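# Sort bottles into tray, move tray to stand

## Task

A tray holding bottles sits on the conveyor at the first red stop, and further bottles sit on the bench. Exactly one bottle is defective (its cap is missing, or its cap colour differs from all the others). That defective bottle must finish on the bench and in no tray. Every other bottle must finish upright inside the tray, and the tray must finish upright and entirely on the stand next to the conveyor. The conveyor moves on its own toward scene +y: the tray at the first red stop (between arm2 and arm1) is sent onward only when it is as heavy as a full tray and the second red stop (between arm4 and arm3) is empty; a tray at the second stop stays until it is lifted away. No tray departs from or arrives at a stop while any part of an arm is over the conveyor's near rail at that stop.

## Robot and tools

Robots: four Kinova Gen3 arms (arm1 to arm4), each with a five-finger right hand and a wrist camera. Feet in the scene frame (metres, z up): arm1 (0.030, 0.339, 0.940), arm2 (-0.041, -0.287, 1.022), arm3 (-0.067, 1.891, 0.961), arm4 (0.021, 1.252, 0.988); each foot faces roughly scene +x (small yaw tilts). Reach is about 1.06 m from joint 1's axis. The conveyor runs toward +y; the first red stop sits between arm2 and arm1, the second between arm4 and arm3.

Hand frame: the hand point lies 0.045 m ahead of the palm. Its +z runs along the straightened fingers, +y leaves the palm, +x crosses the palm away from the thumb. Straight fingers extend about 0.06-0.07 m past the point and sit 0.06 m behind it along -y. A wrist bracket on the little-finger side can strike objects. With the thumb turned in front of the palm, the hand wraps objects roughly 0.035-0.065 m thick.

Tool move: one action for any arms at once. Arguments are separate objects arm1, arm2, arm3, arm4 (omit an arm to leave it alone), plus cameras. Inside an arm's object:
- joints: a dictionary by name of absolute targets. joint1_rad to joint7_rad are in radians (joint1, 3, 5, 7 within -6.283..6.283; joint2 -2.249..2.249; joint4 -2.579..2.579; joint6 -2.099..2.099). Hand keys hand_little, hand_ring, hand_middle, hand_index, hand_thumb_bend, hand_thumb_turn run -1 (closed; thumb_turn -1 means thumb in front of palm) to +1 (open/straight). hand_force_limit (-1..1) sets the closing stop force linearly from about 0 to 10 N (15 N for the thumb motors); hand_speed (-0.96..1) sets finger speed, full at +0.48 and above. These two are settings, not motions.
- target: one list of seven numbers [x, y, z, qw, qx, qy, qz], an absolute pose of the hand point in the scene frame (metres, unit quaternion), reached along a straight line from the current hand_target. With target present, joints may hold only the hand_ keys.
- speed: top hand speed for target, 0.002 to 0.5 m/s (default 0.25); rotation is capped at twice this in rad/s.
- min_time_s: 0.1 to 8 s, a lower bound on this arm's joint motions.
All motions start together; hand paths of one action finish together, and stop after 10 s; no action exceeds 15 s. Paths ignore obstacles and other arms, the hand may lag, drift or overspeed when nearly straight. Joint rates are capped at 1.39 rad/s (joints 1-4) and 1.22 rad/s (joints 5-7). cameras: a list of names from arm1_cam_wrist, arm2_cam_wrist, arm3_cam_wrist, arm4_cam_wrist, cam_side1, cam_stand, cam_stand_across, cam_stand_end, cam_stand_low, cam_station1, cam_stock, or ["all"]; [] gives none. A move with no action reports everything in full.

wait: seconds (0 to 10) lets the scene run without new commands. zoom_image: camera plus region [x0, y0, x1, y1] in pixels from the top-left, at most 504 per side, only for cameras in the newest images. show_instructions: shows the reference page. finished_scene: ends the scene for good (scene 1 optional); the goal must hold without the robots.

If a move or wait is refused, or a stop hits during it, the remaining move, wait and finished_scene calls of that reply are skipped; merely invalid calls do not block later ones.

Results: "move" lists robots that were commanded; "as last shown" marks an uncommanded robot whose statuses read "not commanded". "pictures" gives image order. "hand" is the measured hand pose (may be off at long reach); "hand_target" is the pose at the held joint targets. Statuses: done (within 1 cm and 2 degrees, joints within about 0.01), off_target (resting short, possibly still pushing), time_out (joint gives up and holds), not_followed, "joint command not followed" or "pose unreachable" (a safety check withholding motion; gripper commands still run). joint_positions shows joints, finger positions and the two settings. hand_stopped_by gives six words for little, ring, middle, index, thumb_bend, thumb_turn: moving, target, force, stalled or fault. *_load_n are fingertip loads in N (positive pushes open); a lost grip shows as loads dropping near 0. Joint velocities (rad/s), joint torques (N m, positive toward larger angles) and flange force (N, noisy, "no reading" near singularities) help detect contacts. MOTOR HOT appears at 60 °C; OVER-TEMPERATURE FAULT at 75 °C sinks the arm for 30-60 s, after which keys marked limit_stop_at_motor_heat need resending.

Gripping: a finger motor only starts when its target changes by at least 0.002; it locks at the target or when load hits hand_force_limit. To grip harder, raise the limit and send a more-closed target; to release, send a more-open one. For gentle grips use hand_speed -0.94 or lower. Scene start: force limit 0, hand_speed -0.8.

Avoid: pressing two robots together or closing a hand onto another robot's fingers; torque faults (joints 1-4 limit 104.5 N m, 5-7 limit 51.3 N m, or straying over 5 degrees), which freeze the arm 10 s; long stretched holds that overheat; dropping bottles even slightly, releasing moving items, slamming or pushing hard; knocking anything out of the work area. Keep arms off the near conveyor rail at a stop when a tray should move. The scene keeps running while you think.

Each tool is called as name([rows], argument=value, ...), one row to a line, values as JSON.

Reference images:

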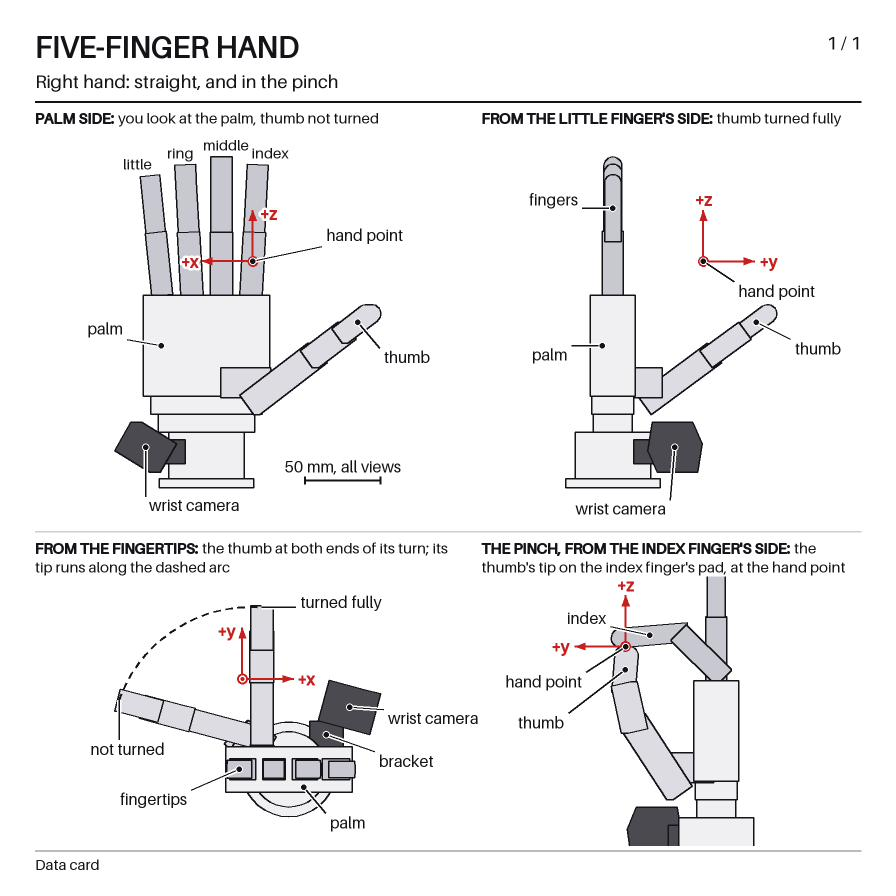

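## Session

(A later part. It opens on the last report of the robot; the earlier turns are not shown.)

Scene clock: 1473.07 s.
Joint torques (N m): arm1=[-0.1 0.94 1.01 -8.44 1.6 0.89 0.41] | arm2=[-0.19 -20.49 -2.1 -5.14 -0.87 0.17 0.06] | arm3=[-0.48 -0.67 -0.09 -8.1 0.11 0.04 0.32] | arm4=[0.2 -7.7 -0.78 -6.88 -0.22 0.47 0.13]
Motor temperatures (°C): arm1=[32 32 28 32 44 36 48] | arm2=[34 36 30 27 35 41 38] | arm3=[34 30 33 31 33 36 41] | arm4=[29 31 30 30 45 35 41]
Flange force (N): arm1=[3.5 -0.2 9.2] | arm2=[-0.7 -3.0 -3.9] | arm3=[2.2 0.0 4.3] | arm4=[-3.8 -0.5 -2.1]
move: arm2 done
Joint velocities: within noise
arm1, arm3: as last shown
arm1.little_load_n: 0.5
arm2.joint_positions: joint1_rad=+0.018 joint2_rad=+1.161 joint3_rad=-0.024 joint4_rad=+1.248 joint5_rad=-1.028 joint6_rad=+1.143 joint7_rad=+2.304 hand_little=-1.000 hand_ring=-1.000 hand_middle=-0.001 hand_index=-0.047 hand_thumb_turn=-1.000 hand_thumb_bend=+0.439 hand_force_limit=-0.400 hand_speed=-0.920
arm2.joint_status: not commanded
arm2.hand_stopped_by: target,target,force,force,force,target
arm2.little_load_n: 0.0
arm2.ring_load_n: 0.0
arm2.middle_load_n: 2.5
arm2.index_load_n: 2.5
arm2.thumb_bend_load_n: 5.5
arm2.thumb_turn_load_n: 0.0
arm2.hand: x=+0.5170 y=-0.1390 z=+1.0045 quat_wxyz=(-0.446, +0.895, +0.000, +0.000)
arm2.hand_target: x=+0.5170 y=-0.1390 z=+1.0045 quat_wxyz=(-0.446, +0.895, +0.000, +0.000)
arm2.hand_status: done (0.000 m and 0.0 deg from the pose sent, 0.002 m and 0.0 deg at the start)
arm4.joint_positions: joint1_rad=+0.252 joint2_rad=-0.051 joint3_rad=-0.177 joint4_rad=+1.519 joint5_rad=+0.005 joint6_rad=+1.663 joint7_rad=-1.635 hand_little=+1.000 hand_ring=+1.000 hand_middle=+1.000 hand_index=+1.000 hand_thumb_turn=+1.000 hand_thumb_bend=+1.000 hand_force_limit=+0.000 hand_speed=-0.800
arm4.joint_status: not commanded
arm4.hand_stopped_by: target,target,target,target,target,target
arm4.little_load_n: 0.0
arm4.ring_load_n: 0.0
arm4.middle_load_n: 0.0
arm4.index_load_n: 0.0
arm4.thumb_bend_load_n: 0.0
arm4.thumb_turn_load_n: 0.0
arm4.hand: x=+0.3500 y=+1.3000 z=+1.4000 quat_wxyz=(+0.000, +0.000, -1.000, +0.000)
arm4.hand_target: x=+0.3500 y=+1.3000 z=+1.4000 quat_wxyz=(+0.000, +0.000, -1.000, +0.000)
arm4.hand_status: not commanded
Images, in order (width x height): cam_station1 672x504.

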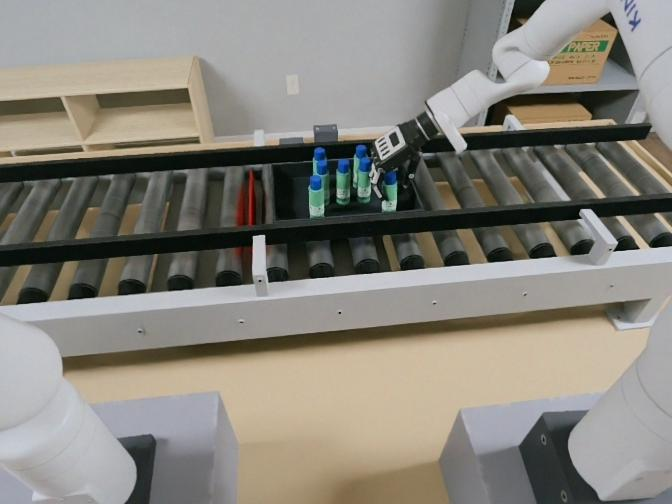

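move(arm2={"target": [0.517, -0.139, 1.006, 0.4462, -0.8949, 0.0, 0.0], "speed": 0.02})

move(arm2={"joints": {"hand_speed": -0.9, "hand_index": 0.25, "hand_middle": 0.25, "hand_thumb_bend": 0.6}}, cameras=["cam_station1", "arm2_cam_wrist"])

zoom_image(camera="cam_station1", region=[310, 90, 450, 230])

move(arm2={"target": [0.515, -0.139, 1.07, 0.4462, -0.8949, 0.0, 0.0], "speed": 0.06}, cameras=["cam_station1", "arm2_cam_wrist"])

Scene clock: 1482.23 s.
Joint torques (N m): arm1=[-0.13 0.87 1.13 -8.53 1.64 0.78 0.48] | arm2=[0.47 -23.79 -2.54 -6.09 -1.4 0.95 0] | arm3=[-0.6 -0.69 0 -8.07 0.04 0.01 0.26] | arm4=[0.2 -7.65 -0.84 -7.04 -0.16 0.38 0.09]
Motor temperatures (°C): arm1=[32 32 28 32 44 36 48] | arm2=[34 36 30 27 35 41 38] | arm3=[34 30 33 31 33 36 41] | arm4=[29 31 30 30 45 35 41]
Flange force (N): arm1=[2.9 0.7 8.5] | arm2=[-0.2 1.0 0.8] | arm3=[2.1 0.0 4.0] | arm4=[-3.2 -0.7 -1.8]
move: arm2 done
Joint velocities: within noise
arm1, arm3, arm4: as last shown
arm1.little_load_n: 0.0
arm2.joint_positions: joint1_rad=+0.018 joint2_rad=+1.158 joint3_rad=-0.024 joint4_rad=+1.249 joint5_rad=-1.027 joint6_rad=+1.144 joint7_rad=+2.302 hand_little=-1.000 hand_ring=-1.000 hand_middle=-0.001 hand_index=-0.047 hand_thumb_turn=-1.000 hand_thumb_bend=+0.439 hand_force_limit=-0.400 hand_speed=-0.920
arm2.joint_status: not commanded
arm2.hand_stopped_by: target,target,force,force,force,target
arm2.little_load_n: 0.0
arm2.ring_load_n: 0.0
arm2.middle_load_n: 2.5
arm2.index_load_n: 3.0
arm2.thumb_bend_load_n: 5.5
arm2.thumb_turn_load_n: 0.0
arm2.hand: x=+0.5170 y=-0.1390 z=+1.0060 quat_wxyz=(-0.446, +0.895, +0.000, +0.000)
arm2.hand_target: x=+0.5170 y=-0.1390 z=+1.0060 quat_wxyz=(-0.446, +0.895, +0.000, +0.000)
arm2.hand_status: done (0.000 m and 0.0 deg from the pose sent, 0.001 m and 0.0 deg at the start)
arm3.thumb_bend_load_n: -0.5
arm4.thumb_turn_load_n: -0.5
pictures: none

Scene clock: 1483.83 s.
Joint torques (N m): arm1=[-0.01 0.84 1.1 -8.48 1.63 0.81 0.38] | arm2=[0.5 -23.82 -2.46 -6.07 -1.41 0.97 -0.04] | arm3=[-0.45 -0.67 -0.06 -8.06 0.08 0.06 0.3] | arm4=[0.18 -7.69 -0.79 -6.93 -0.2 0.46 0.11]
Motor temperatures (°C): arm1=[32 32 28 32 44 36 48] | arm2=[34 36 30 27 35 41 38] | arm3=[34 30 33 31 33 36 41] | arm4=[29 31 30 30 45 35 41]
Flange force (N): arm1=[3.3 0.0 8.8] | arm2=[-0.2 1.1 0.9] | arm3=[2.1 0.0 4.2] | arm4=[-3.6 -0.6 -1.9]
move: arm2 done
Joint velocities: within noise
arm1, arm3, arm4: as last shown
arm1.index_load_n: 0.5
arm2.joint_positions: joint1_rad=+0.018 joint2_rad=+1.158 joint3_rad=-0.024 joint4_rad=+1.249 joint5_rad=-1.027 joint6_rad=+1.144 joint7_rad=+2.302 hand_little=-1.000 hand_ring=-1.000 hand_middle=+0.250 hand_index=+0.250 hand_thumb_turn=-1.000 hand_thumb_bend=+0.600 hand_force_limit=-0.400 hand_speed=-0.900
arm2.joint_status: all done
arm2.hand_stopped_by: target,target,target,target,target,target
arm2.little_load_n: 0.0
arm2.ring_load_n: 0.0
arm2.middle_load_n: 0.0
arm2.index_load_n: 0.0
arm2.thumb_bend_load_n: 0.0
arm2.thumb_turn_load_n: 0.0
arm2.hand: x=+0.5170 y=-0.1390 z=+1.0060 quat_wxyz=(-0.446, +0.895, +0.000, +0.000)
arm2.hand_target: x=+0.5170 y=-0.1390 z=+1.0060 quat_wxyz=(-0.446, +0.895, +0.000, +0.000)
arm2.hand_status: not commanded
arm3.thumb_bend_load_n: 0.0
arm4.middle_load_n: -0.5
arm4.thumb_turn_load_n: 0.0
pictures: arm2_cam_wrist, cam_station1
Images, in order (width x height): arm2_cam_wrist 672x504, cam_station1 672x504.

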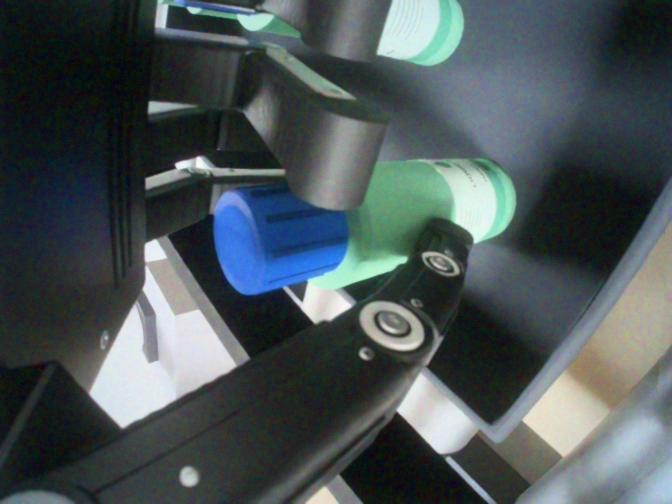

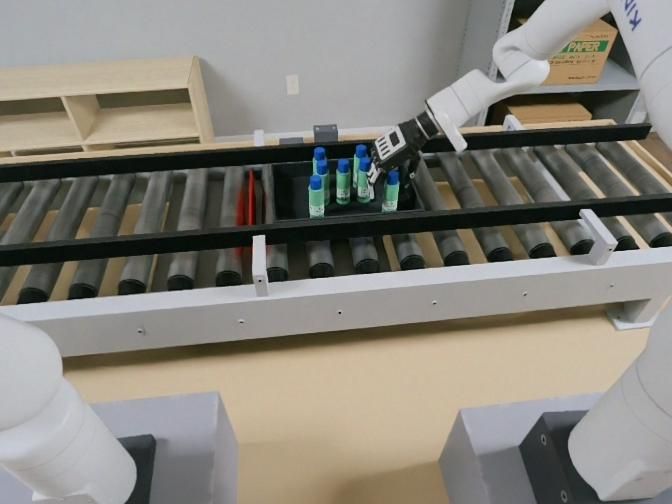

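Scaled by 3.600 from the camera's image (finer frame: 960x720).

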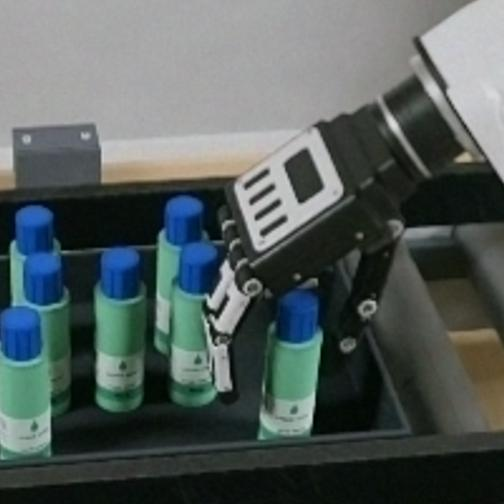

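Scene clock: 1485.40 s.
Joint torques (N m): arm1=[-0.08 0.84 1.06 -8.48 1.54 0.82 0.38] | arm2=[0.57 -23.35 -2.31 -6.55 -1.51 0.83 -0.01] | arm3=[-0.46 -0.74 0.01 -8.13 0.1 0.04 0.26] | arm4=[0.15 -7.67 -0.83 -7.08 -0.12 0.48 0.09]
Motor temperatures (°C): arm1=[32 32 28 32 44 36 48] | arm2=[34 36 30 27 35 41 38] | arm3=[34 30 33 31 33 36 41] | arm4=[29 31 30 30 45 35 41]
Flange force (N): arm1=[3.1 -0.2 8.8] | arm2=[0.2 1.0 1.0] | arm3=[2.1 0.2 4.3] | arm4=[-3.2 -0.8 -1.4]
move: arm2 done
Joint velocities: within noise
arm1, arm3, arm4: as last shown
arm1.index_load_n: -0.5
arm2.joint_positions: joint1_rad=+0.010 joint2_rad=+1.043 joint3_rad=-0.010 joint4_rad=+1.272 joint5_rad=-1.007 joint6_rad=+1.200 joint7_rad=+2.221 hand_little=-1.000 hand_ring=-1.000 hand_middle=+0.250 hand_index=+0.250 hand_thumb_turn=-1.000 hand_thumb_bend=+0.600 hand_force_limit=-0.400 hand_speed=-0.900
arm2.joint_status: not commanded
arm2.hand_stopped_by: target,target,target,target,target,target
arm2.little_load_n: 0.0
arm2.ring_load_n: 0.0
arm2.middle_load_n: 0.0
arm2.index_load_n: 0.0
arm2.thumb_bend_load_n: 0.0
arm2.thumb_turn_load_n: 0.0
arm2.hand: x=+0.5150 y=-0.1390 z=+1.0700 quat_wxyz=(-0.446, +0.895, +0.000, +0.000)
arm2.hand_target: x=+0.5150 y=-0.1390 z=+1.0700 quat_wxyz=(-0.446, +0.895, +0.000, +0.000)
arm2.hand_status: done (0.000 m and 0.0 deg from the pose sent, 0.064 m and 0.0 deg at the start)
arm4.middle_load_n: 0.0
arm4.thumb_turn_load_n: -0.5
pictures: arm2_cam_wrist, cam_station1
Images, in order (width x height): arm2_cam_wrist 672x504, cam_station1 672x504.

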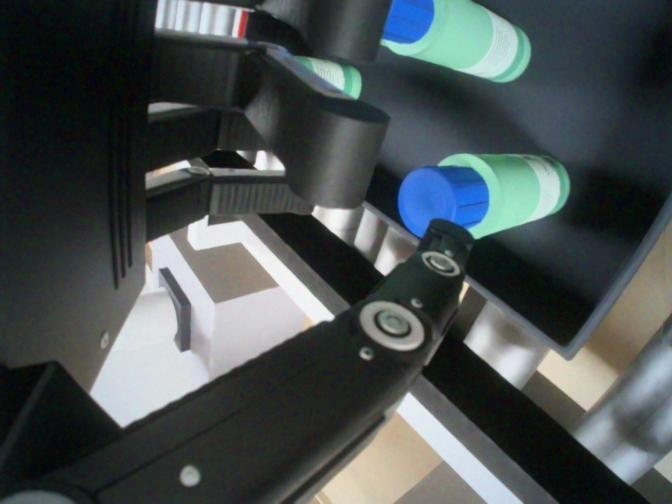

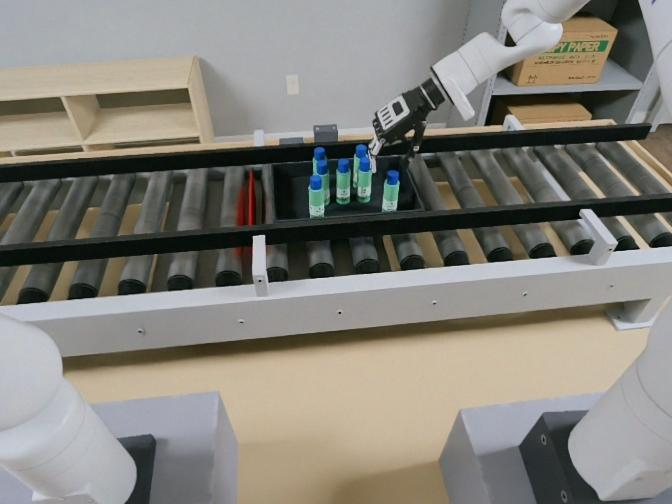

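move(arm2={"target": [0.50, -0.18, 1.22, 0.4462, -0.8949, 0.0, 0.0], "speed": 0.15})

move(arm2={"target": [0.15, -0.42, 1.22, 0.4462, -0.8949, 0.0, 0.0], "speed": 0.25}, cameras=["cam_station1", "cam_stock", "cam_side1"])

Scene clock: 1492.83 s.
Joint torques (N m): arm1=[-0.04 0.83 1.04 -8.52 1.51 0.78 0.34] | arm2=[0.46 -21.8 -1.88 -7.7 -1.77 0.53 -0.02] | arm3=[-0.58 -0.71 0 -8.09 0.03 0.05 0.25] | arm4=[0.2 -7.7 -0.74 -7.04 -0.22 0.44 0.07]
Motor temperatures (°C): arm1=[32 32 28 32 44 36 48] | arm2=[34 36 30 27 35 41 38] | arm3=[34 30 33 31 33 36 41] | arm4=[29 31 30 30 45 35 41]
Flange force (N): arm1=[3.3 -0.5 9.0] | arm2=[-0.2 1.1 1.1] | arm3=[2.0 0.0 4.2] | arm4=[-3.3 -0.6 -1.6]
move: arm2 done
Joint velocities: within noise
arm1, arm3, arm4: as last shown
arm1.index_load_n: 0.0
arm2.joint_positions: joint1_rad=+0.060 joint2_rad=+0.815 joint3_rad=+0.031 joint4_rad=+1.216 joint5_rad=-0.939 joint6_rad=+1.426 joint7_rad=+2.026 hand_little=-1.000 hand_ring=-1.000 hand_middle=+0.250 hand_index=+0.250 hand_thumb_turn=-1.000 hand_thumb_bend=+0.600 hand_force_limit=-0.400 hand_speed=-0.900
arm2.joint_status: not commanded
arm2.hand_stopped_by: target,target,target,target,target,target
arm2.little_load_n: 0.5
arm2.ring_load_n: 0.0
arm2.middle_load_n: 0.0
arm2.index_load_n: 0.0
arm2.thumb_bend_load_n: 0.0
arm2.thumb_turn_load_n: 0.0
arm2.hand: x=+0.5000 y=-0.1800 z=+1.2200 quat_wxyz=(-0.446, +0.895, +0.000, +0.000)
arm2.hand_target: x=+0.5000 y=-0.1800 z=+1.2200 quat_wxyz=(-0.446, +0.895, +0.000, +0.000)
arm2.hand_status: done (0.000 m and 0.0 deg from the pose sent, 0.156 m and 0.0 deg at the start)
arm4.thumb_turn_load_n: 0.0
pictures: none

Scene clock: 1495.10 s.
Joint torques (N m): arm1=[0.01 0.82 1.1 -8.48 1.56 0.85 0.43] | arm2=[0.45 -13.86 -0.57 -4.93 -0.7 1.52 0] | arm3=[-0.49 -0.7 0.01 -8.11 0.09 0 0.3] | arm4=[0.22 -7.71 -0.84 -6.99 -0.21 0.46 0.08]
Motor temperatures (°C): arm1=[32 32 28 32 44 36 48] | arm2=[34 36 30 27 35 41 38] | arm3=[34 30 33 31 33 36 41] | arm4=[29 31 30 30 45 35 41]
Flange force (N): arm1=[3.1 0.0 8.9] | arm2=[-0.2 1.0 1.4] | arm3=[2.2 0.3 4.1] | arm4=[-3.5 -0.7 -1.8]
move: arm2 done
Joint velocities: within noise
arm1.joint_positions: joint1_rad=+0.507 joint2_rad=-0.297 joint3_rad=-1.061 joint4_rad=+1.454 joint5_rad=+0.215 joint6_rad=+2.097 joint7_rad=-2.021 hand_little=-1.000 hand_ring=-1.000 hand_middle=+0.350 hand_index=+0.350 hand_thumb_turn=-1.000 hand_thumb_bend=+0.650 hand_force_limit=-0.400 hand_speed=-0.900
arm1.joint_status: not commanded
arm1.hand_stopped_by: target,target,target,target,target,target
arm1.little_load_n: 0.0
arm1.ring_load_n: 0.0
arm1.middle_load_n: 0.0
arm1.index_load_n: 0.0
arm1.thumb_bend_load_n: 0.0
arm1.thumb_turn_load_n: 0.0
arm1.hand: x=+0.2000 y=+0.4500 z=+1.4000 quat_wxyz=(+0.000, +0.000, -0.966, +0.259)
arm1.hand_target: x=+0.2000 y=+0.4500 z=+1.4000 quat_wxyz=(+0.000, +0.000, -0.966, +0.259)
arm1.hand_status: not commanded
arm2.joint_positions: joint1_rad=+0.689 joint2_rad=+0.487 joint3_rad=+0.244 joint4_rad=+1.872 joint5_rad=-0.529 joint6_rad=+1.659 joint7_rad=+2.794 hand_little=-1.000 hand_ring=-1.000 hand_middle=+0.250 hand_index=+0.250 hand_thumb_turn=-1.000 hand_thumb_bend=+0.600 hand_force_limit=-0.400 hand_speed=-0.900
arm2.joint_status: not commanded
arm2.hand_stopped_by: target,target,target,target,target,target
arm2.little_load_n: 0.0
arm2.ring_load_n: 0.0
arm2.middle_load_n: 0.0
arm2.index_load_n: 0.0
arm2.thumb_bend_load_n: 0.0
arm2.thumb_turn_load_n: 0.0
arm2.hand: x=+0.1500 y=-0.4200 z=+1.2200 quat_wxyz=(-0.446, +0.895, +0.000, +0.000)
arm2.hand_target: x=+0.1500 y=-0.4200 z=+1.2200 quat_wxyz=(-0.446, +0.895, +0.000, +0.000)
arm2.hand_status: done (0.000 m and 0.0 deg from the pose sent, 0.424 m and 0.0 deg at the start)
arm3, arm4: as last shown
arm3.thumb_bend_load_n: -0.5
pictures: cam_side1, cam_station1, cam_stock
Images, in order (width x height): cam_side1 672x504, cam_station1 672x504, cam_stock 672x504.

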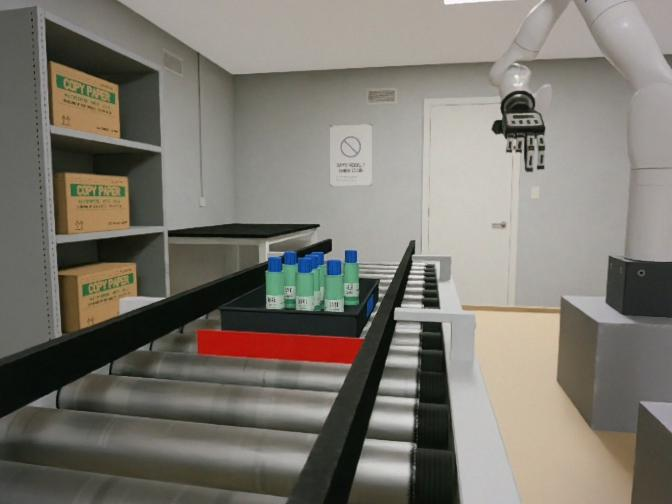

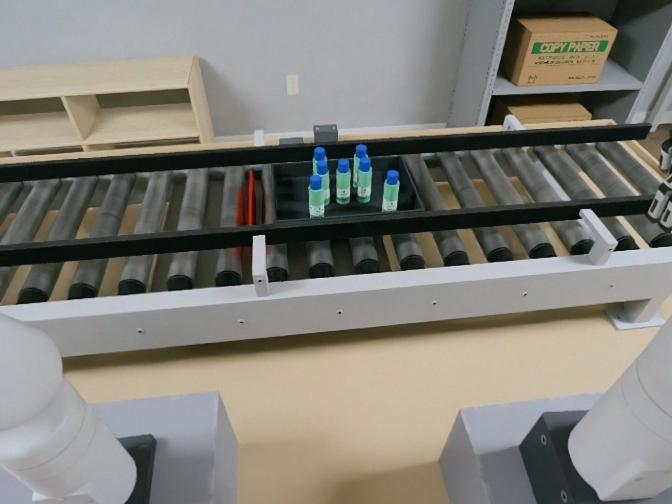

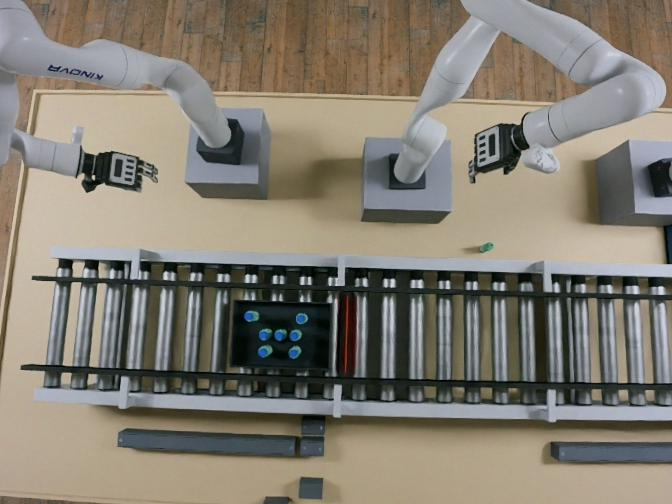

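move(arm4={"target": [0.20, 1.25, 1.45, 0.0, 0.0, -1.0, 0.0], "speed": 0.2})

wait(seconds=4, cameras=["cam_station1", "cam_stock"])

Scene clock: 1501.67 s.
Joint torques (N m): arm1=[0.01 0.92 1.02 -8.43 1.64 0.78 0.43] | arm2=[0.47 -13.84 -0.52 -4.95 -0.75 1.51 -0.01] | arm3=[-0.56 -0.71 0.01 -8.12 0.11 0.02 0.26] | arm4=[0.33 -1.89 -1.06 -6.55 -0.22 0.46 0.14]
Motor temperatures (°C): arm1=[32 32 28 32 44 36 48] | arm2=[34 36 30 27 35 41 38] | arm3=[34 30 33 31 33 36 41] | arm4=[29 31 30 30 45 35 41]
Flange force (N): arm1=[3.7 -0.4 8.9] | arm2=[-0.3 0.9 1.5] | arm3=[2.2 0.2 4.3] | arm4=[-2.8 -3.2 -2.7]
move: arm4 done
Joint velocities: within noise
arm1, arm2, arm3: as last shown
arm2.thumb_turn_load_n: 0.5
arm3.thumb_bend_load_n: 0.0
arm4.joint_positions: joint1_rad=+0.321 joint2_rad=-0.361 joint3_rad=+0.001 joint4_rad=+1.582 joint5_rad=+0.013 joint6_rad=+1.908 joint7_rad=-1.385 hand_little=+1.000 hand_ring=+1.000 hand_middle=+1.000 hand_index=+1.000 hand_thumb_turn=+1.000 hand_thumb_bend=+1.000 hand_force_limit=+0.000 hand_speed=-0.800
arm4.joint_status: not commanded
arm4.hand_stopped_by: target,target,target,target,target,target
arm4.little_load_n: 0.0
arm4.ring_load_n: 0.0
arm4.middle_load_n: 0.0
arm4.index_load_n: 0.0
arm4.thumb_bend_load_n: -0.5
arm4.thumb_turn_load_n: 0.0
arm4.hand: x=+0.2000 y=+1.2500 z=+1.4500 quat_wxyz=(+0.000, +0.000, -1.000, +0.000)
arm4.hand_target: x=+0.2000 y=+1.2500 z=+1.4500 quat_wxyz=(+0.000, +0.000, -1.000, +0.000)
arm4.hand_status: done (0.000 m and 0.0 deg from the pose sent, 0.166 m and 0.0 deg at the start)
pictures: none

Scene clock: 1505.67 s.
Joint torques (N m): arm1=[-0.07 0.88 1.04 -8.49 1.62 0.83 0.41] | arm2=[0.52 -13.79 -0.51 -4.95 -0.77 1.5 -0.01] | arm3=[-0.55 -0.79 -0.13 -8.15 0.07 0.07 0.29] | arm4=[0.25 -1.91 -0.94 -6.51 -0.2 0.48 0.14]
Motor temperatures (°C): arm1=[32 32 28 32 44 36 48] | arm2=[34 36 30 27 35 41 38] | arm3=[34 30 33 31 33 36 41] | arm4=[29 31 30 30 45 35 41]
Flange force (N): arm1=[3.4 -0.1 9.0] | arm2=[-0.3 0.8 1.5] | arm3=[1.9 -0.2 4.4] | arm4=[-3.0 -2.8 -2.8]
Joint velocities: within noise
arm1.joint_positions: joint1_rad=+0.507 joint2_rad=-0.297 joint3_rad=-1.061 joint4_rad=+1.454 joint5_rad=+0.215 joint6_rad=+2.097 joint7_rad=-2.021 hand_little=-1.000 hand_ring=-1.000 hand_middle=+0.350 hand_index=+0.350 hand_thumb_turn=-1.000 hand_thumb_bend=+0.650 hand_force_limit=-0.400 hand_speed=-0.900
arm1.joint_status: not commanded
arm1.hand_stopped_by: target,target,target,target,target,target
arm1.little_load_n: 0.0
arm1.ring_load_n: 0.0
arm1.middle_load_n: 0.0
arm1.index_load_n: 0.0
arm1.thumb_bend_load_n: 0.0
arm1.thumb_turn_load_n: 0.0
arm1.hand: x=+0.2000 y=+0.4500 z=+1.4000 quat_wxyz=(+0.000, +0.000, -0.966, +0.259)
arm1.hand_target: x=+0.2000 y=+0.4500 z=+1.4000 quat_wxyz=(+0.000, +0.000, -0.966, +0.259)
arm1.hand_status: not commanded
arm2.joint_positions: joint1_rad=+0.689 joint2_rad=+0.487 joint3_rad=+0.244 joint4_rad=+1.872 joint5_rad=-0.529 joint6_rad=+1.659 joint7_rad=+2.794 hand_little=-1.000 hand_ring=-1.000 hand_middle=+0.250 hand_index=+0.250 hand_thumb_turn=-1.000 hand_thumb_bend=+0.600 hand_force_limit=-0.400 hand_speed=-0.900
arm2.joint_status: not commanded
arm2.hand_stopped_by: target,target,target,target,target,target
arm2.little_load_n: 0.0
arm2.ring_load_n: 0.0
arm2.middle_load_n: -0.5
arm2.index_load_n: 0.0
arm2.thumb_bend_load_n: 0.0
arm2.thumb_turn_load_n: 0.0
arm2.hand: x=+0.1500 y=-0.4200 z=+1.2200 quat_wxyz=(-0.446, +0.895, +0.000, +0.000)
arm2.hand_target: x=+0.1500 y=-0.4200 z=+1.2200 quat_wxyz=(-0.446, +0.895, +0.000, +0.000)
arm2.hand_status: not commanded
arm3.joint_positions: joint1_rad=+0.362 joint2_rad=-0.324 joint3_rad=-0.101 joint4_rad=+1.473 joint5_rad=-0.008 joint6_rad=+2.069 joint7_rad=-1.880 hand_little=+1.000 hand_ring=+1.000 hand_middle=+1.000 hand_index=+1.000 hand_thumb_turn=+1.000 hand_thumb_bend=+1.000 hand_force_limit=+0.000 hand_speed=-0.800
arm3.joint_status: not commanded
arm3.hand_stopped_by: target,target,target,target,target,target
arm3.little_load_n: 0.0
arm3.ring_load_n: 0.0
arm3.middle_load_n: 0.0
arm3.index_load_n: 0.0
arm3.thumb_bend_load_n: -0.5
arm3.thumb_turn_load_n: 0.0
arm3.hand: x=+0.1108 y=+1.8705 z=+1.4476 quat_wxyz=(+0.039, -0.300, -0.953, +0.013)
arm3.hand_target: x=+0.1108 y=+1.8705 z=+1.4476 quat_wxyz=(+0.039, -0.300, -0.953, +0.013)
arm3.hand_status: not commanded
arm4.joint_positions: joint1_rad=+0.321 joint2_rad=-0.361 joint3_rad=+0.001 joint4_rad=+1.582 joint5_rad=+0.013 joint6_rad=+1.908 joint7_rad=-1.385 hand_little=+1.000 hand_ring=+1.000 hand_middle=+1.000 hand_index=+1.000 hand_thumb_turn=+1.000 hand_thumb_bend=+1.000 hand_force_limit=+0.000 hand_speed=-0.800
arm4.joint_status: not commanded
arm4.hand_stopped_by: target,target,target,target,target,target
arm4.little_load_n: 0.0
arm4.ring_load_n: 0.0
arm4.middle_load_n: 0.0
arm4.index_load_n: 0.0
arm4.thumb_bend_load_n: 0.0
arm4.thumb_turn_load_n: 0.0
arm4.hand: x=+0.2000 y=+1.2500 z=+1.4500 quat_wxyz=(+0.000, +0.000, -1.000, +0.000)
arm4.hand_target: x=+0.2000 y=+1.2500 z=+1.4500 quat_wxyz=(+0.000, +0.000, -1.000, +0.000)
arm4.hand_status: done (0.000 m and 0.0 deg from the pose sent, 0.166 m and 0.0 deg at the start)
wait: 4.00 s; at rest by 0.27 s
Images, in order (width x height): cam_station1 672x504, cam_stock 672x504.

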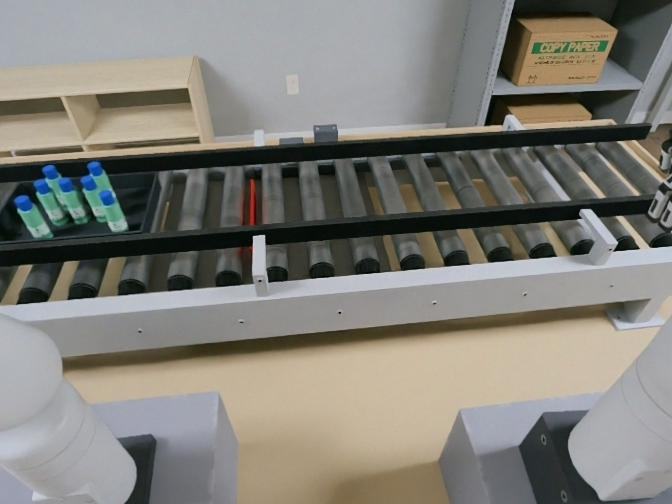

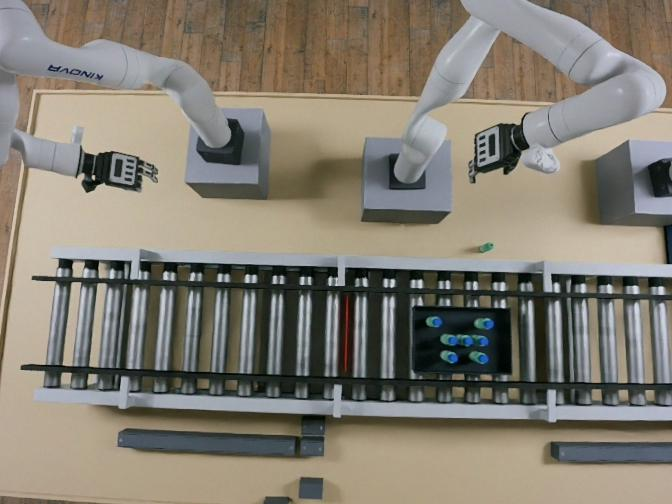

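wait(seconds=10, cameras=["cam_stand", "cam_stand_across", "cam_stand_end", "arm3_cam_wrist", "arm4_cam_wrist"])

Scene clock: 1519.27 s.
Joint torques (N m): arm1=[-0.03 0.87 1.07 -8.45 1.56 0.78 0.34] | arm2=[0.47 -13.84 -0.57 -4.92 -0.73 1.5 -0.03] | arm3=[-0.7 -0.64 -0.04 -8.21 0.12 0 0.31] | arm4=[0.28 -1.86 -0.96 -6.61 -0.19 0.41 0.09]
Motor temperatures (°C): arm1=[32 32 28 32 44 36 48] | arm2=[34 36 30 27 35 41 38] | arm3=[34 30 33 31 33 36 41] | arm4=[29 31 30 30 45 35 41]
Flange force (N): arm1=[3.3 -0.4 8.7] | arm2=[-0.3 1.0 1.4] | arm3=[2.4 0.1 4.6] | arm4=[-2.7 -2.9 -2.6]
Joint velocities: within noise
arm1.joint_positions: joint1_rad=+0.507 joint2_rad=-0.297 joint3_rad=-1.061 joint4_rad=+1.454 joint5_rad=+0.215 joint6_rad=+2.097 joint7_rad=-2.021 hand_little=-1.000 hand_ring=-1.000 hand_middle=+0.350 hand_index=+0.350 hand_thumb_turn=-1.000 hand_thumb_bend=+0.650 hand_force_limit=-0.400 hand_speed=-0.900
arm1.joint_status: not commanded
arm1.hand_stopped_by: target,target,target,target,target,target
arm1.little_load_n: 0.5
arm1.ring_load_n: 0.0
arm1.middle_load_n: 0.0
arm1.index_load_n: 0.0
arm1.thumb_bend_load_n: 0.0
arm1.thumb_turn_load_n: 0.5
arm1.hand: x=+0.2000 y=+0.4500 z=+1.4000 quat_wxyz=(+0.000, +0.000, -0.966, +0.259)
arm1.hand_target: x=+0.2000 y=+0.4500 z=+1.4000 quat_wxyz=(+0.000, +0.000, -0.966, +0.259)
arm1.hand_status: not commanded
arm2.joint_positions: joint1_rad=+0.689 joint2_rad=+0.487 joint3_rad=+0.244 joint4_rad=+1.872 joint5_rad=-0.529 joint6_rad=+1.659 joint7_rad=+2.794 hand_little=-1.000 hand_ring=-1.000 hand_middle=+0.250 hand_index=+0.250 hand_thumb_turn=-1.000 hand_thumb_bend=+0.600 hand_force_limit=-0.400 hand_speed=-0.900
arm2.joint_status: not commanded
arm2.hand_stopped_by: target,target,target,target,target,target
arm2.little_load_n: 0.0
arm2.ring_load_n: 0.0
arm2.middle_load_n: 0.0
arm2.index_load_n: 0.0
arm2.thumb_bend_load_n: 0.0
arm2.thumb_turn_load_n: 0.0
arm2.hand: x=+0.1500 y=-0.4200 z=+1.2200 quat_wxyz=(-0.446, +0.895, +0.000, +0.000)
arm2.hand_target: x=+0.1500 y=-0.4200 z=+1.2200 quat_wxyz=(-0.446, +0.895, +0.000, +0.000)
arm2.hand_status: not commanded
arm3.joint_positions: joint1_rad=+0.362 joint2_rad=-0.324 joint3_rad=-0.101 joint4_rad=+1.473 joint5_rad=-0.008 joint6_rad=+2.069 joint7_rad=-1.880 hand_little=+1.000 hand_ring=+1.000 hand_middle=+1.000 hand_index=+1.000 hand_thumb_turn=+1.000 hand_thumb_bend=+1.000 hand_force_limit=+0.000 hand_speed=-0.800
arm3.joint_status: not commanded
arm3.hand_stopped_by: target,target,target,target,target,target
arm3.little_load_n: 0.0
arm3.ring_load_n: 0.0
arm3.middle_load_n: 0.0
arm3.index_load_n: 0.0
arm3.thumb_bend_load_n: 0.0
arm3.thumb_turn_load_n: 0.0
arm3.hand: x=+0.1108 y=+1.8705 z=+1.4476 quat_wxyz=(+0.039, -0.300, -0.953, +0.013)
arm3.hand_target: x=+0.1108 y=+1.8705 z=+1.4476 quat_wxyz=(+0.039, -0.300, -0.953, +0.013)
arm3.hand_status: not commanded
arm4.joint_positions: joint1_rad=+0.321 joint2_rad=-0.361 joint3_rad=+0.001 joint4_rad=+1.582 joint5_rad=+0.013 joint6_rad=+1.908 joint7_rad=-1.385 hand_little=+1.000 hand_ring=+1.000 hand_middle=+1.000 hand_index=+1.000 hand_thumb_turn=+1.000 hand_thumb_bend=+1.000 hand_force_limit=+0.000 hand_speed=-0.800
arm4.joint_status: not commanded
arm4.hand_stopped_by: target,target,target,target,target,target
arm4.little_load_n: 0.0
arm4.ring_load_n: 0.0
arm4.middle_load_n: 0.0
arm4.index_load_n: 0.0
arm4.thumb_bend_load_n: 0.0
arm4.thumb_turn_load_n: 0.0
arm4.hand: x=+0.2000 y=+1.2500 z=+1.4500 quat_wxyz=(+0.000, +0.000, -1.000, +0.000)
arm4.hand_target: x=+0.2000 y=+1.2500 z=+1.4500 quat_wxyz=(+0.000, +0.000, -1.000, +0.000)
arm4.hand_status: done (0.000 m and 0.0 deg from the pose sent, 0.166 m and 0.0 deg at the start)
wait: 10.00 s; at rest from the start
pictures: arm3_cam_wrist, arm4_cam_wrist, cam_stand, cam_stand_across, cam_stand_end
Images, in order (width x height): arm3_cam_wrist 672x504, arm4_cam_wrist 672x504, cam_stand 672x504, cam_stand_across 672x504, cam_stand_end 672x504.

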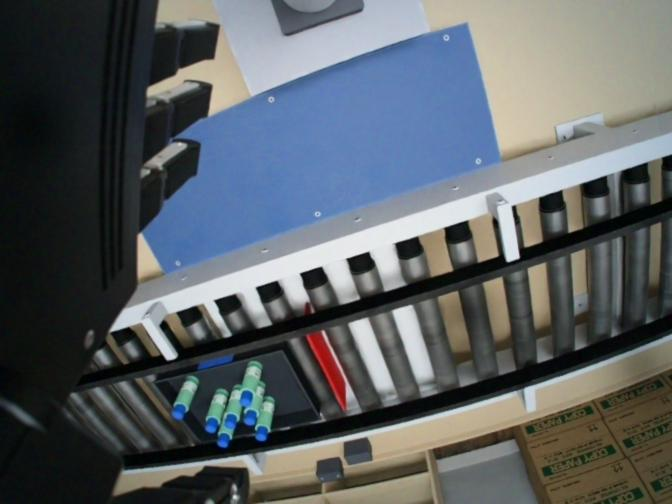

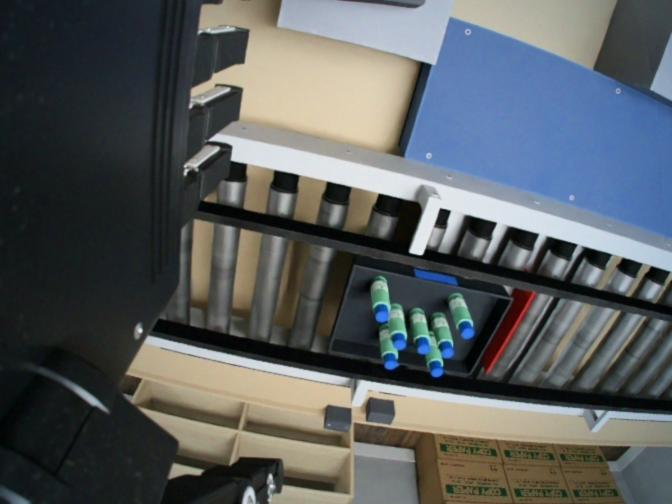

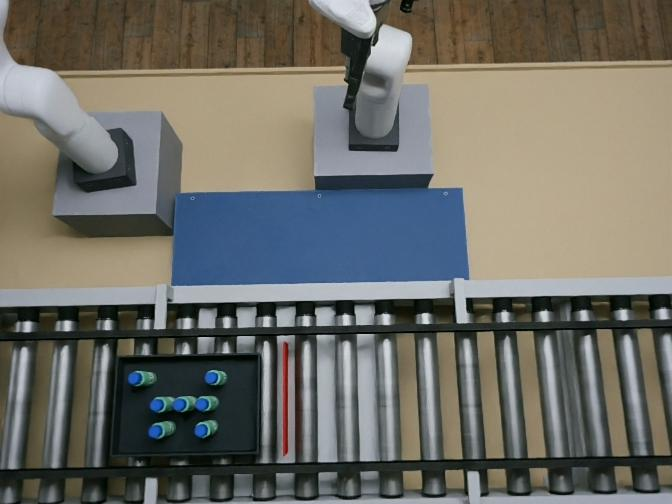

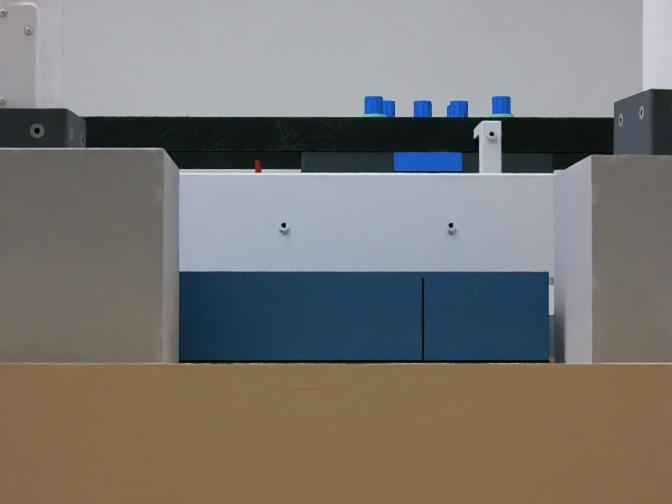

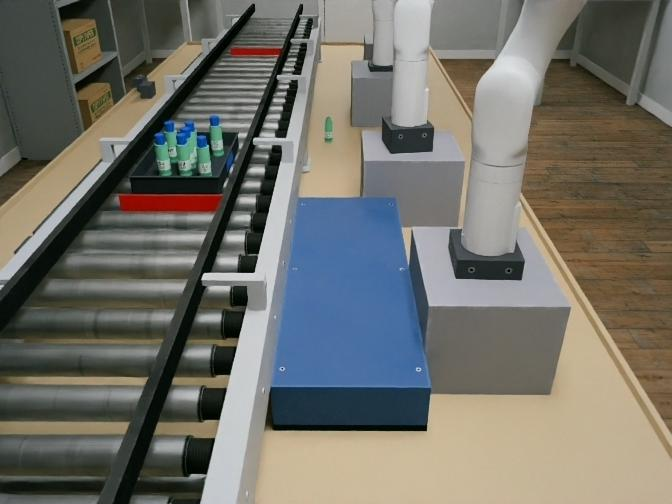

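wait(seconds=2, cameras=["cam_stand", "cam_stand_across", "cam_stand_end", "arm4_cam_wrist"])

zoom_image(camera="cam_stand", region=[80, 270, 320, 504])

zoom_image(camera="cam_stand_end", region=[90, 90, 310, 270])

zoom_image(camera="cam_stand_across", region=[160, 80, 620, 380])

zoom_image(camera="arm4_cam_wrist", region=[300, 180, 600, 405])

Scene clock: 1540.17 s.
Joint torques (N m): arm1=[-0.05 0.89 1.08 -8.46 1.6 0.78 0.34] | arm2=[0.47 -13.8 -0.55 -4.98 -0.77 1.52 -0.02] | arm3=[-0.47 -0.65 -0.03 -8.15 0.14 0.06 0.26] | arm4=[0.24 -1.93 -0.92 -6.65 -0.22 0.45 0.1]
Motor temperatures (°C): arm1=[32 32 28 32 44 36 48] | arm2=[34 36 30 27 35 41 38] | arm3=[34 30 33 31 33 36 41] | arm4=[29 31 30 30 45 35 41]
Flange force (N): arm1=[3.3 -0.2 8.7] | arm2=[-0.4 0.8 1.6] | arm3=[2.3 0.1 4.6] | arm4=[-2.8 -2.9 -2.4]
Joint velocities: within noise
arm1.joint_positions: joint1_rad=+0.507 joint2_rad=-0.297 joint3_rad=-1.061 joint4_rad=+1.454 joint5_rad=+0.215 joint6_rad=+2.097 joint7_rad=-2.021 hand_little=-1.000 hand_ring=-1.000 hand_middle=+0.350 hand_index=+0.350 hand_thumb_turn=-1.000 hand_thumb_bend=+0.650 hand_force_limit=-0.400 hand_speed=-0.900
arm1.joint_status: not commanded
arm1.hand_stopped_by: target,target,target,target,target,target
arm1.little_load_n: 0.0
arm1.ring_load_n: 0.0
arm1.middle_load_n: 0.0
arm1.index_load_n: 0.0
arm1.thumb_bend_load_n: 0.0
arm1.thumb_turn_load_n: 0.0
arm1.hand: x=+0.2000 y=+0.4500 z=+1.4000 quat_wxyz=(+0.000, +0.000, -0.966, +0.259)
arm1.hand_target: x=+0.2000 y=+0.4500 z=+1.4000 quat_wxyz=(+0.000, +0.000, -0.966, +0.259)
arm1.hand_status: not commanded
arm2.joint_positions: joint1_rad=+0.689 joint2_rad=+0.487 joint3_rad=+0.244 joint4_rad=+1.872 joint5_rad=-0.529 joint6_rad=+1.659 joint7_rad=+2.794 hand_little=-1.000 hand_ring=-1.000 hand_middle=+0.250 hand_index=+0.250 hand_thumb_turn=-1.000 hand_thumb_bend=+0.600 hand_force_limit=-0.400 hand_speed=-0.900
arm2.joint_status: not commanded
arm2.hand_stopped_by: target,target,target,target,target,target
arm2.little_load_n: 0.5
arm2.ring_load_n: 0.0
arm2.middle_load_n: 0.0
arm2.index_load_n: 0.0
arm2.thumb_bend_load_n: 0.0
arm2.thumb_turn_load_n: 0.0
arm2.hand: x=+0.1500 y=-0.4200 z=+1.2200 quat_wxyz=(-0.446, +0.895, +0.000, +0.000)
arm2.hand_target: x=+0.1500 y=-0.4200 z=+1.2200 quat_wxyz=(-0.446, +0.895, +0.000, +0.000)
arm2.hand_status: not commanded
arm3.joint_positions: joint1_rad=+0.362 joint2_rad=-0.324 joint3_rad=-0.101 joint4_rad=+1.473 joint5_rad=-0.008 joint6_rad=+2.069 joint7_rad=-1.880 hand_little=+1.000 hand_ring=+1.000 hand_middle=+1.000 hand_index=+1.000 hand_thumb_turn=+1.000 hand_thumb_bend=+1.000 hand_force_limit=+0.000 hand_speed=-0.800
arm3.joint_status: not commanded
arm3.hand_stopped_by: target,target,target,target,target,target
arm3.little_load_n: 0.0
arm3.ring_load_n: 0.0
arm3.middle_load_n: 0.0
arm3.index_load_n: 0.0
arm3.thumb_bend_load_n: 0.0
arm3.thumb_turn_load_n: 0.0
arm3.hand: x=+0.1108 y=+1.8705 z=+1.4476 quat_wxyz=(+0.039, -0.300, -0.953, +0.013)
arm3.hand_target: x=+0.1108 y=+1.8705 z=+1.4476 quat_wxyz=(+0.039, -0.300, -0.953, +0.013)
arm3.hand_status: not commanded
arm4.joint_positions: joint1_rad=+0.321 joint2_rad=-0.361 joint3_rad=+0.001 joint4_rad=+1.582 joint5_rad=+0.013 joint6_rad=+1.908 joint7_rad=-1.385 hand_little=+1.000 hand_ring=+1.000 hand_middle=+1.000 hand_index=+1.000 hand_thumb_turn=+1.000 hand_thumb_bend=+1.000 hand_force_limit=+0.000 hand_speed=-0.800
arm4.joint_status: not commanded
arm4.hand_stopped_by: target,target,target,target,target,target
arm4.little_load_n: 0.0
arm4.ring_load_n: -0.5
arm4.middle_load_n: 0.0
arm4.index_load_n: 0.0
arm4.thumb_bend_load_n: 0.0
arm4.thumb_turn_load_n: 0.0
arm4.hand: x=+0.2000 y=+1.2500 z=+1.4500 quat_wxyz=(+0.000, +0.000, -1.000, +0.000)
arm4.hand_target: x=+0.2000 y=+1.2500 z=+1.4500 quat_wxyz=(+0.000, +0.000, -1.000, +0.000)
arm4.hand_status: done (0.000 m and 0.0 deg from the pose sent, 0.166 m and 0.0 deg at the start)
wait: 2.00 s; at rest from the start
pictures: arm4_cam_wrist, cam_stand, cam_stand_across, cam_stand_end
Images, in order (width x height): arm4_cam_wrist 672x504, cam_stand 672x504, cam_stand_across 672x504, cam_stand_end 672x504.

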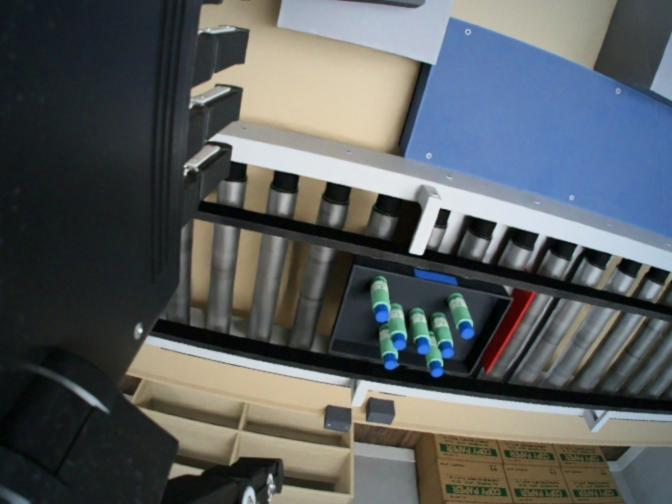

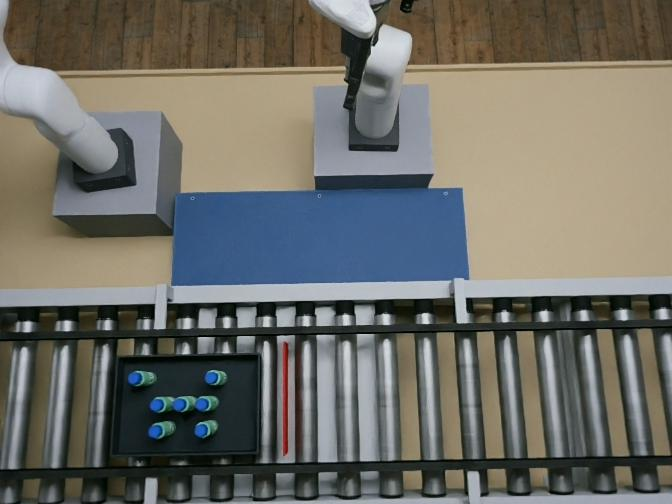

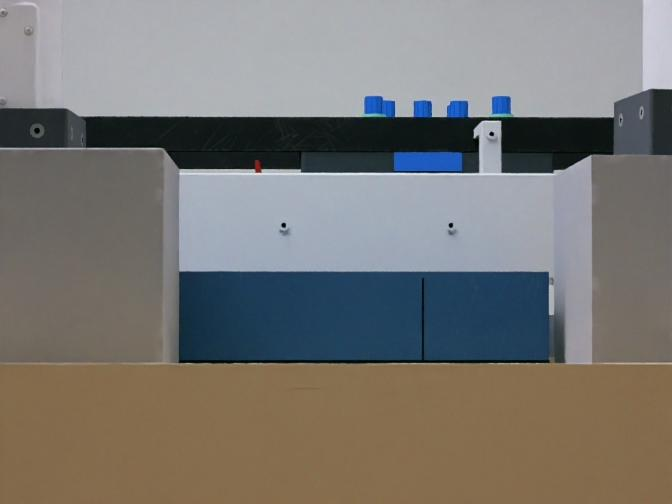

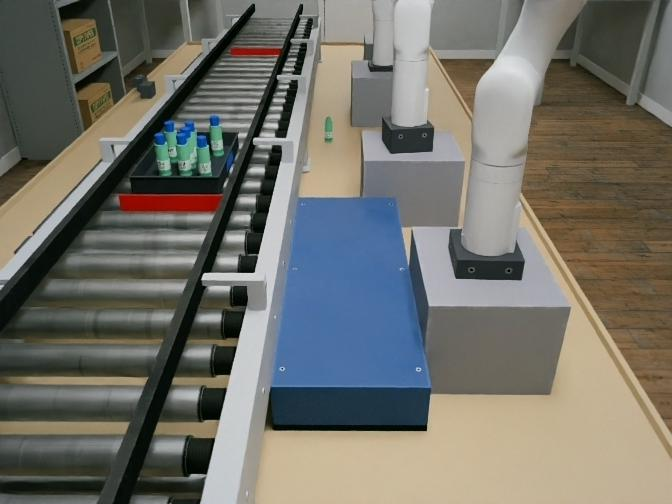

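Scaled by 2.100 from the camera's image (finer frame: 960x720).

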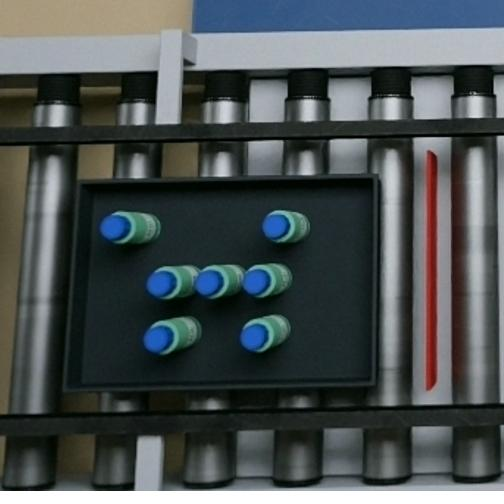

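Scaled by 2.291 from the camera's image (finer frame: 960x720).

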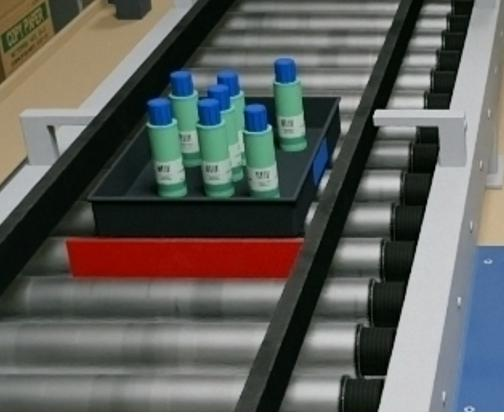

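Scaled by 1.096 from the camera's image (finer frame: 960x720).

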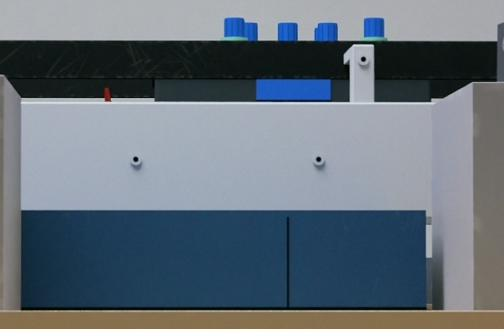

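Scaled by 1.680 from the camera's image (finer frame: 960x720).

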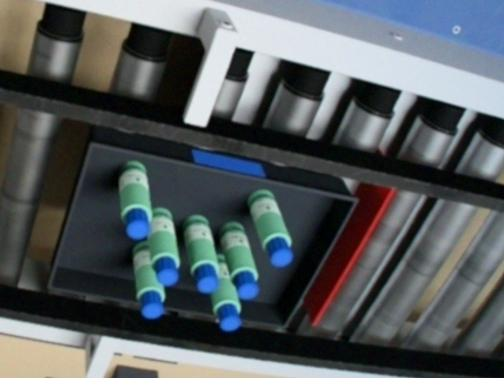

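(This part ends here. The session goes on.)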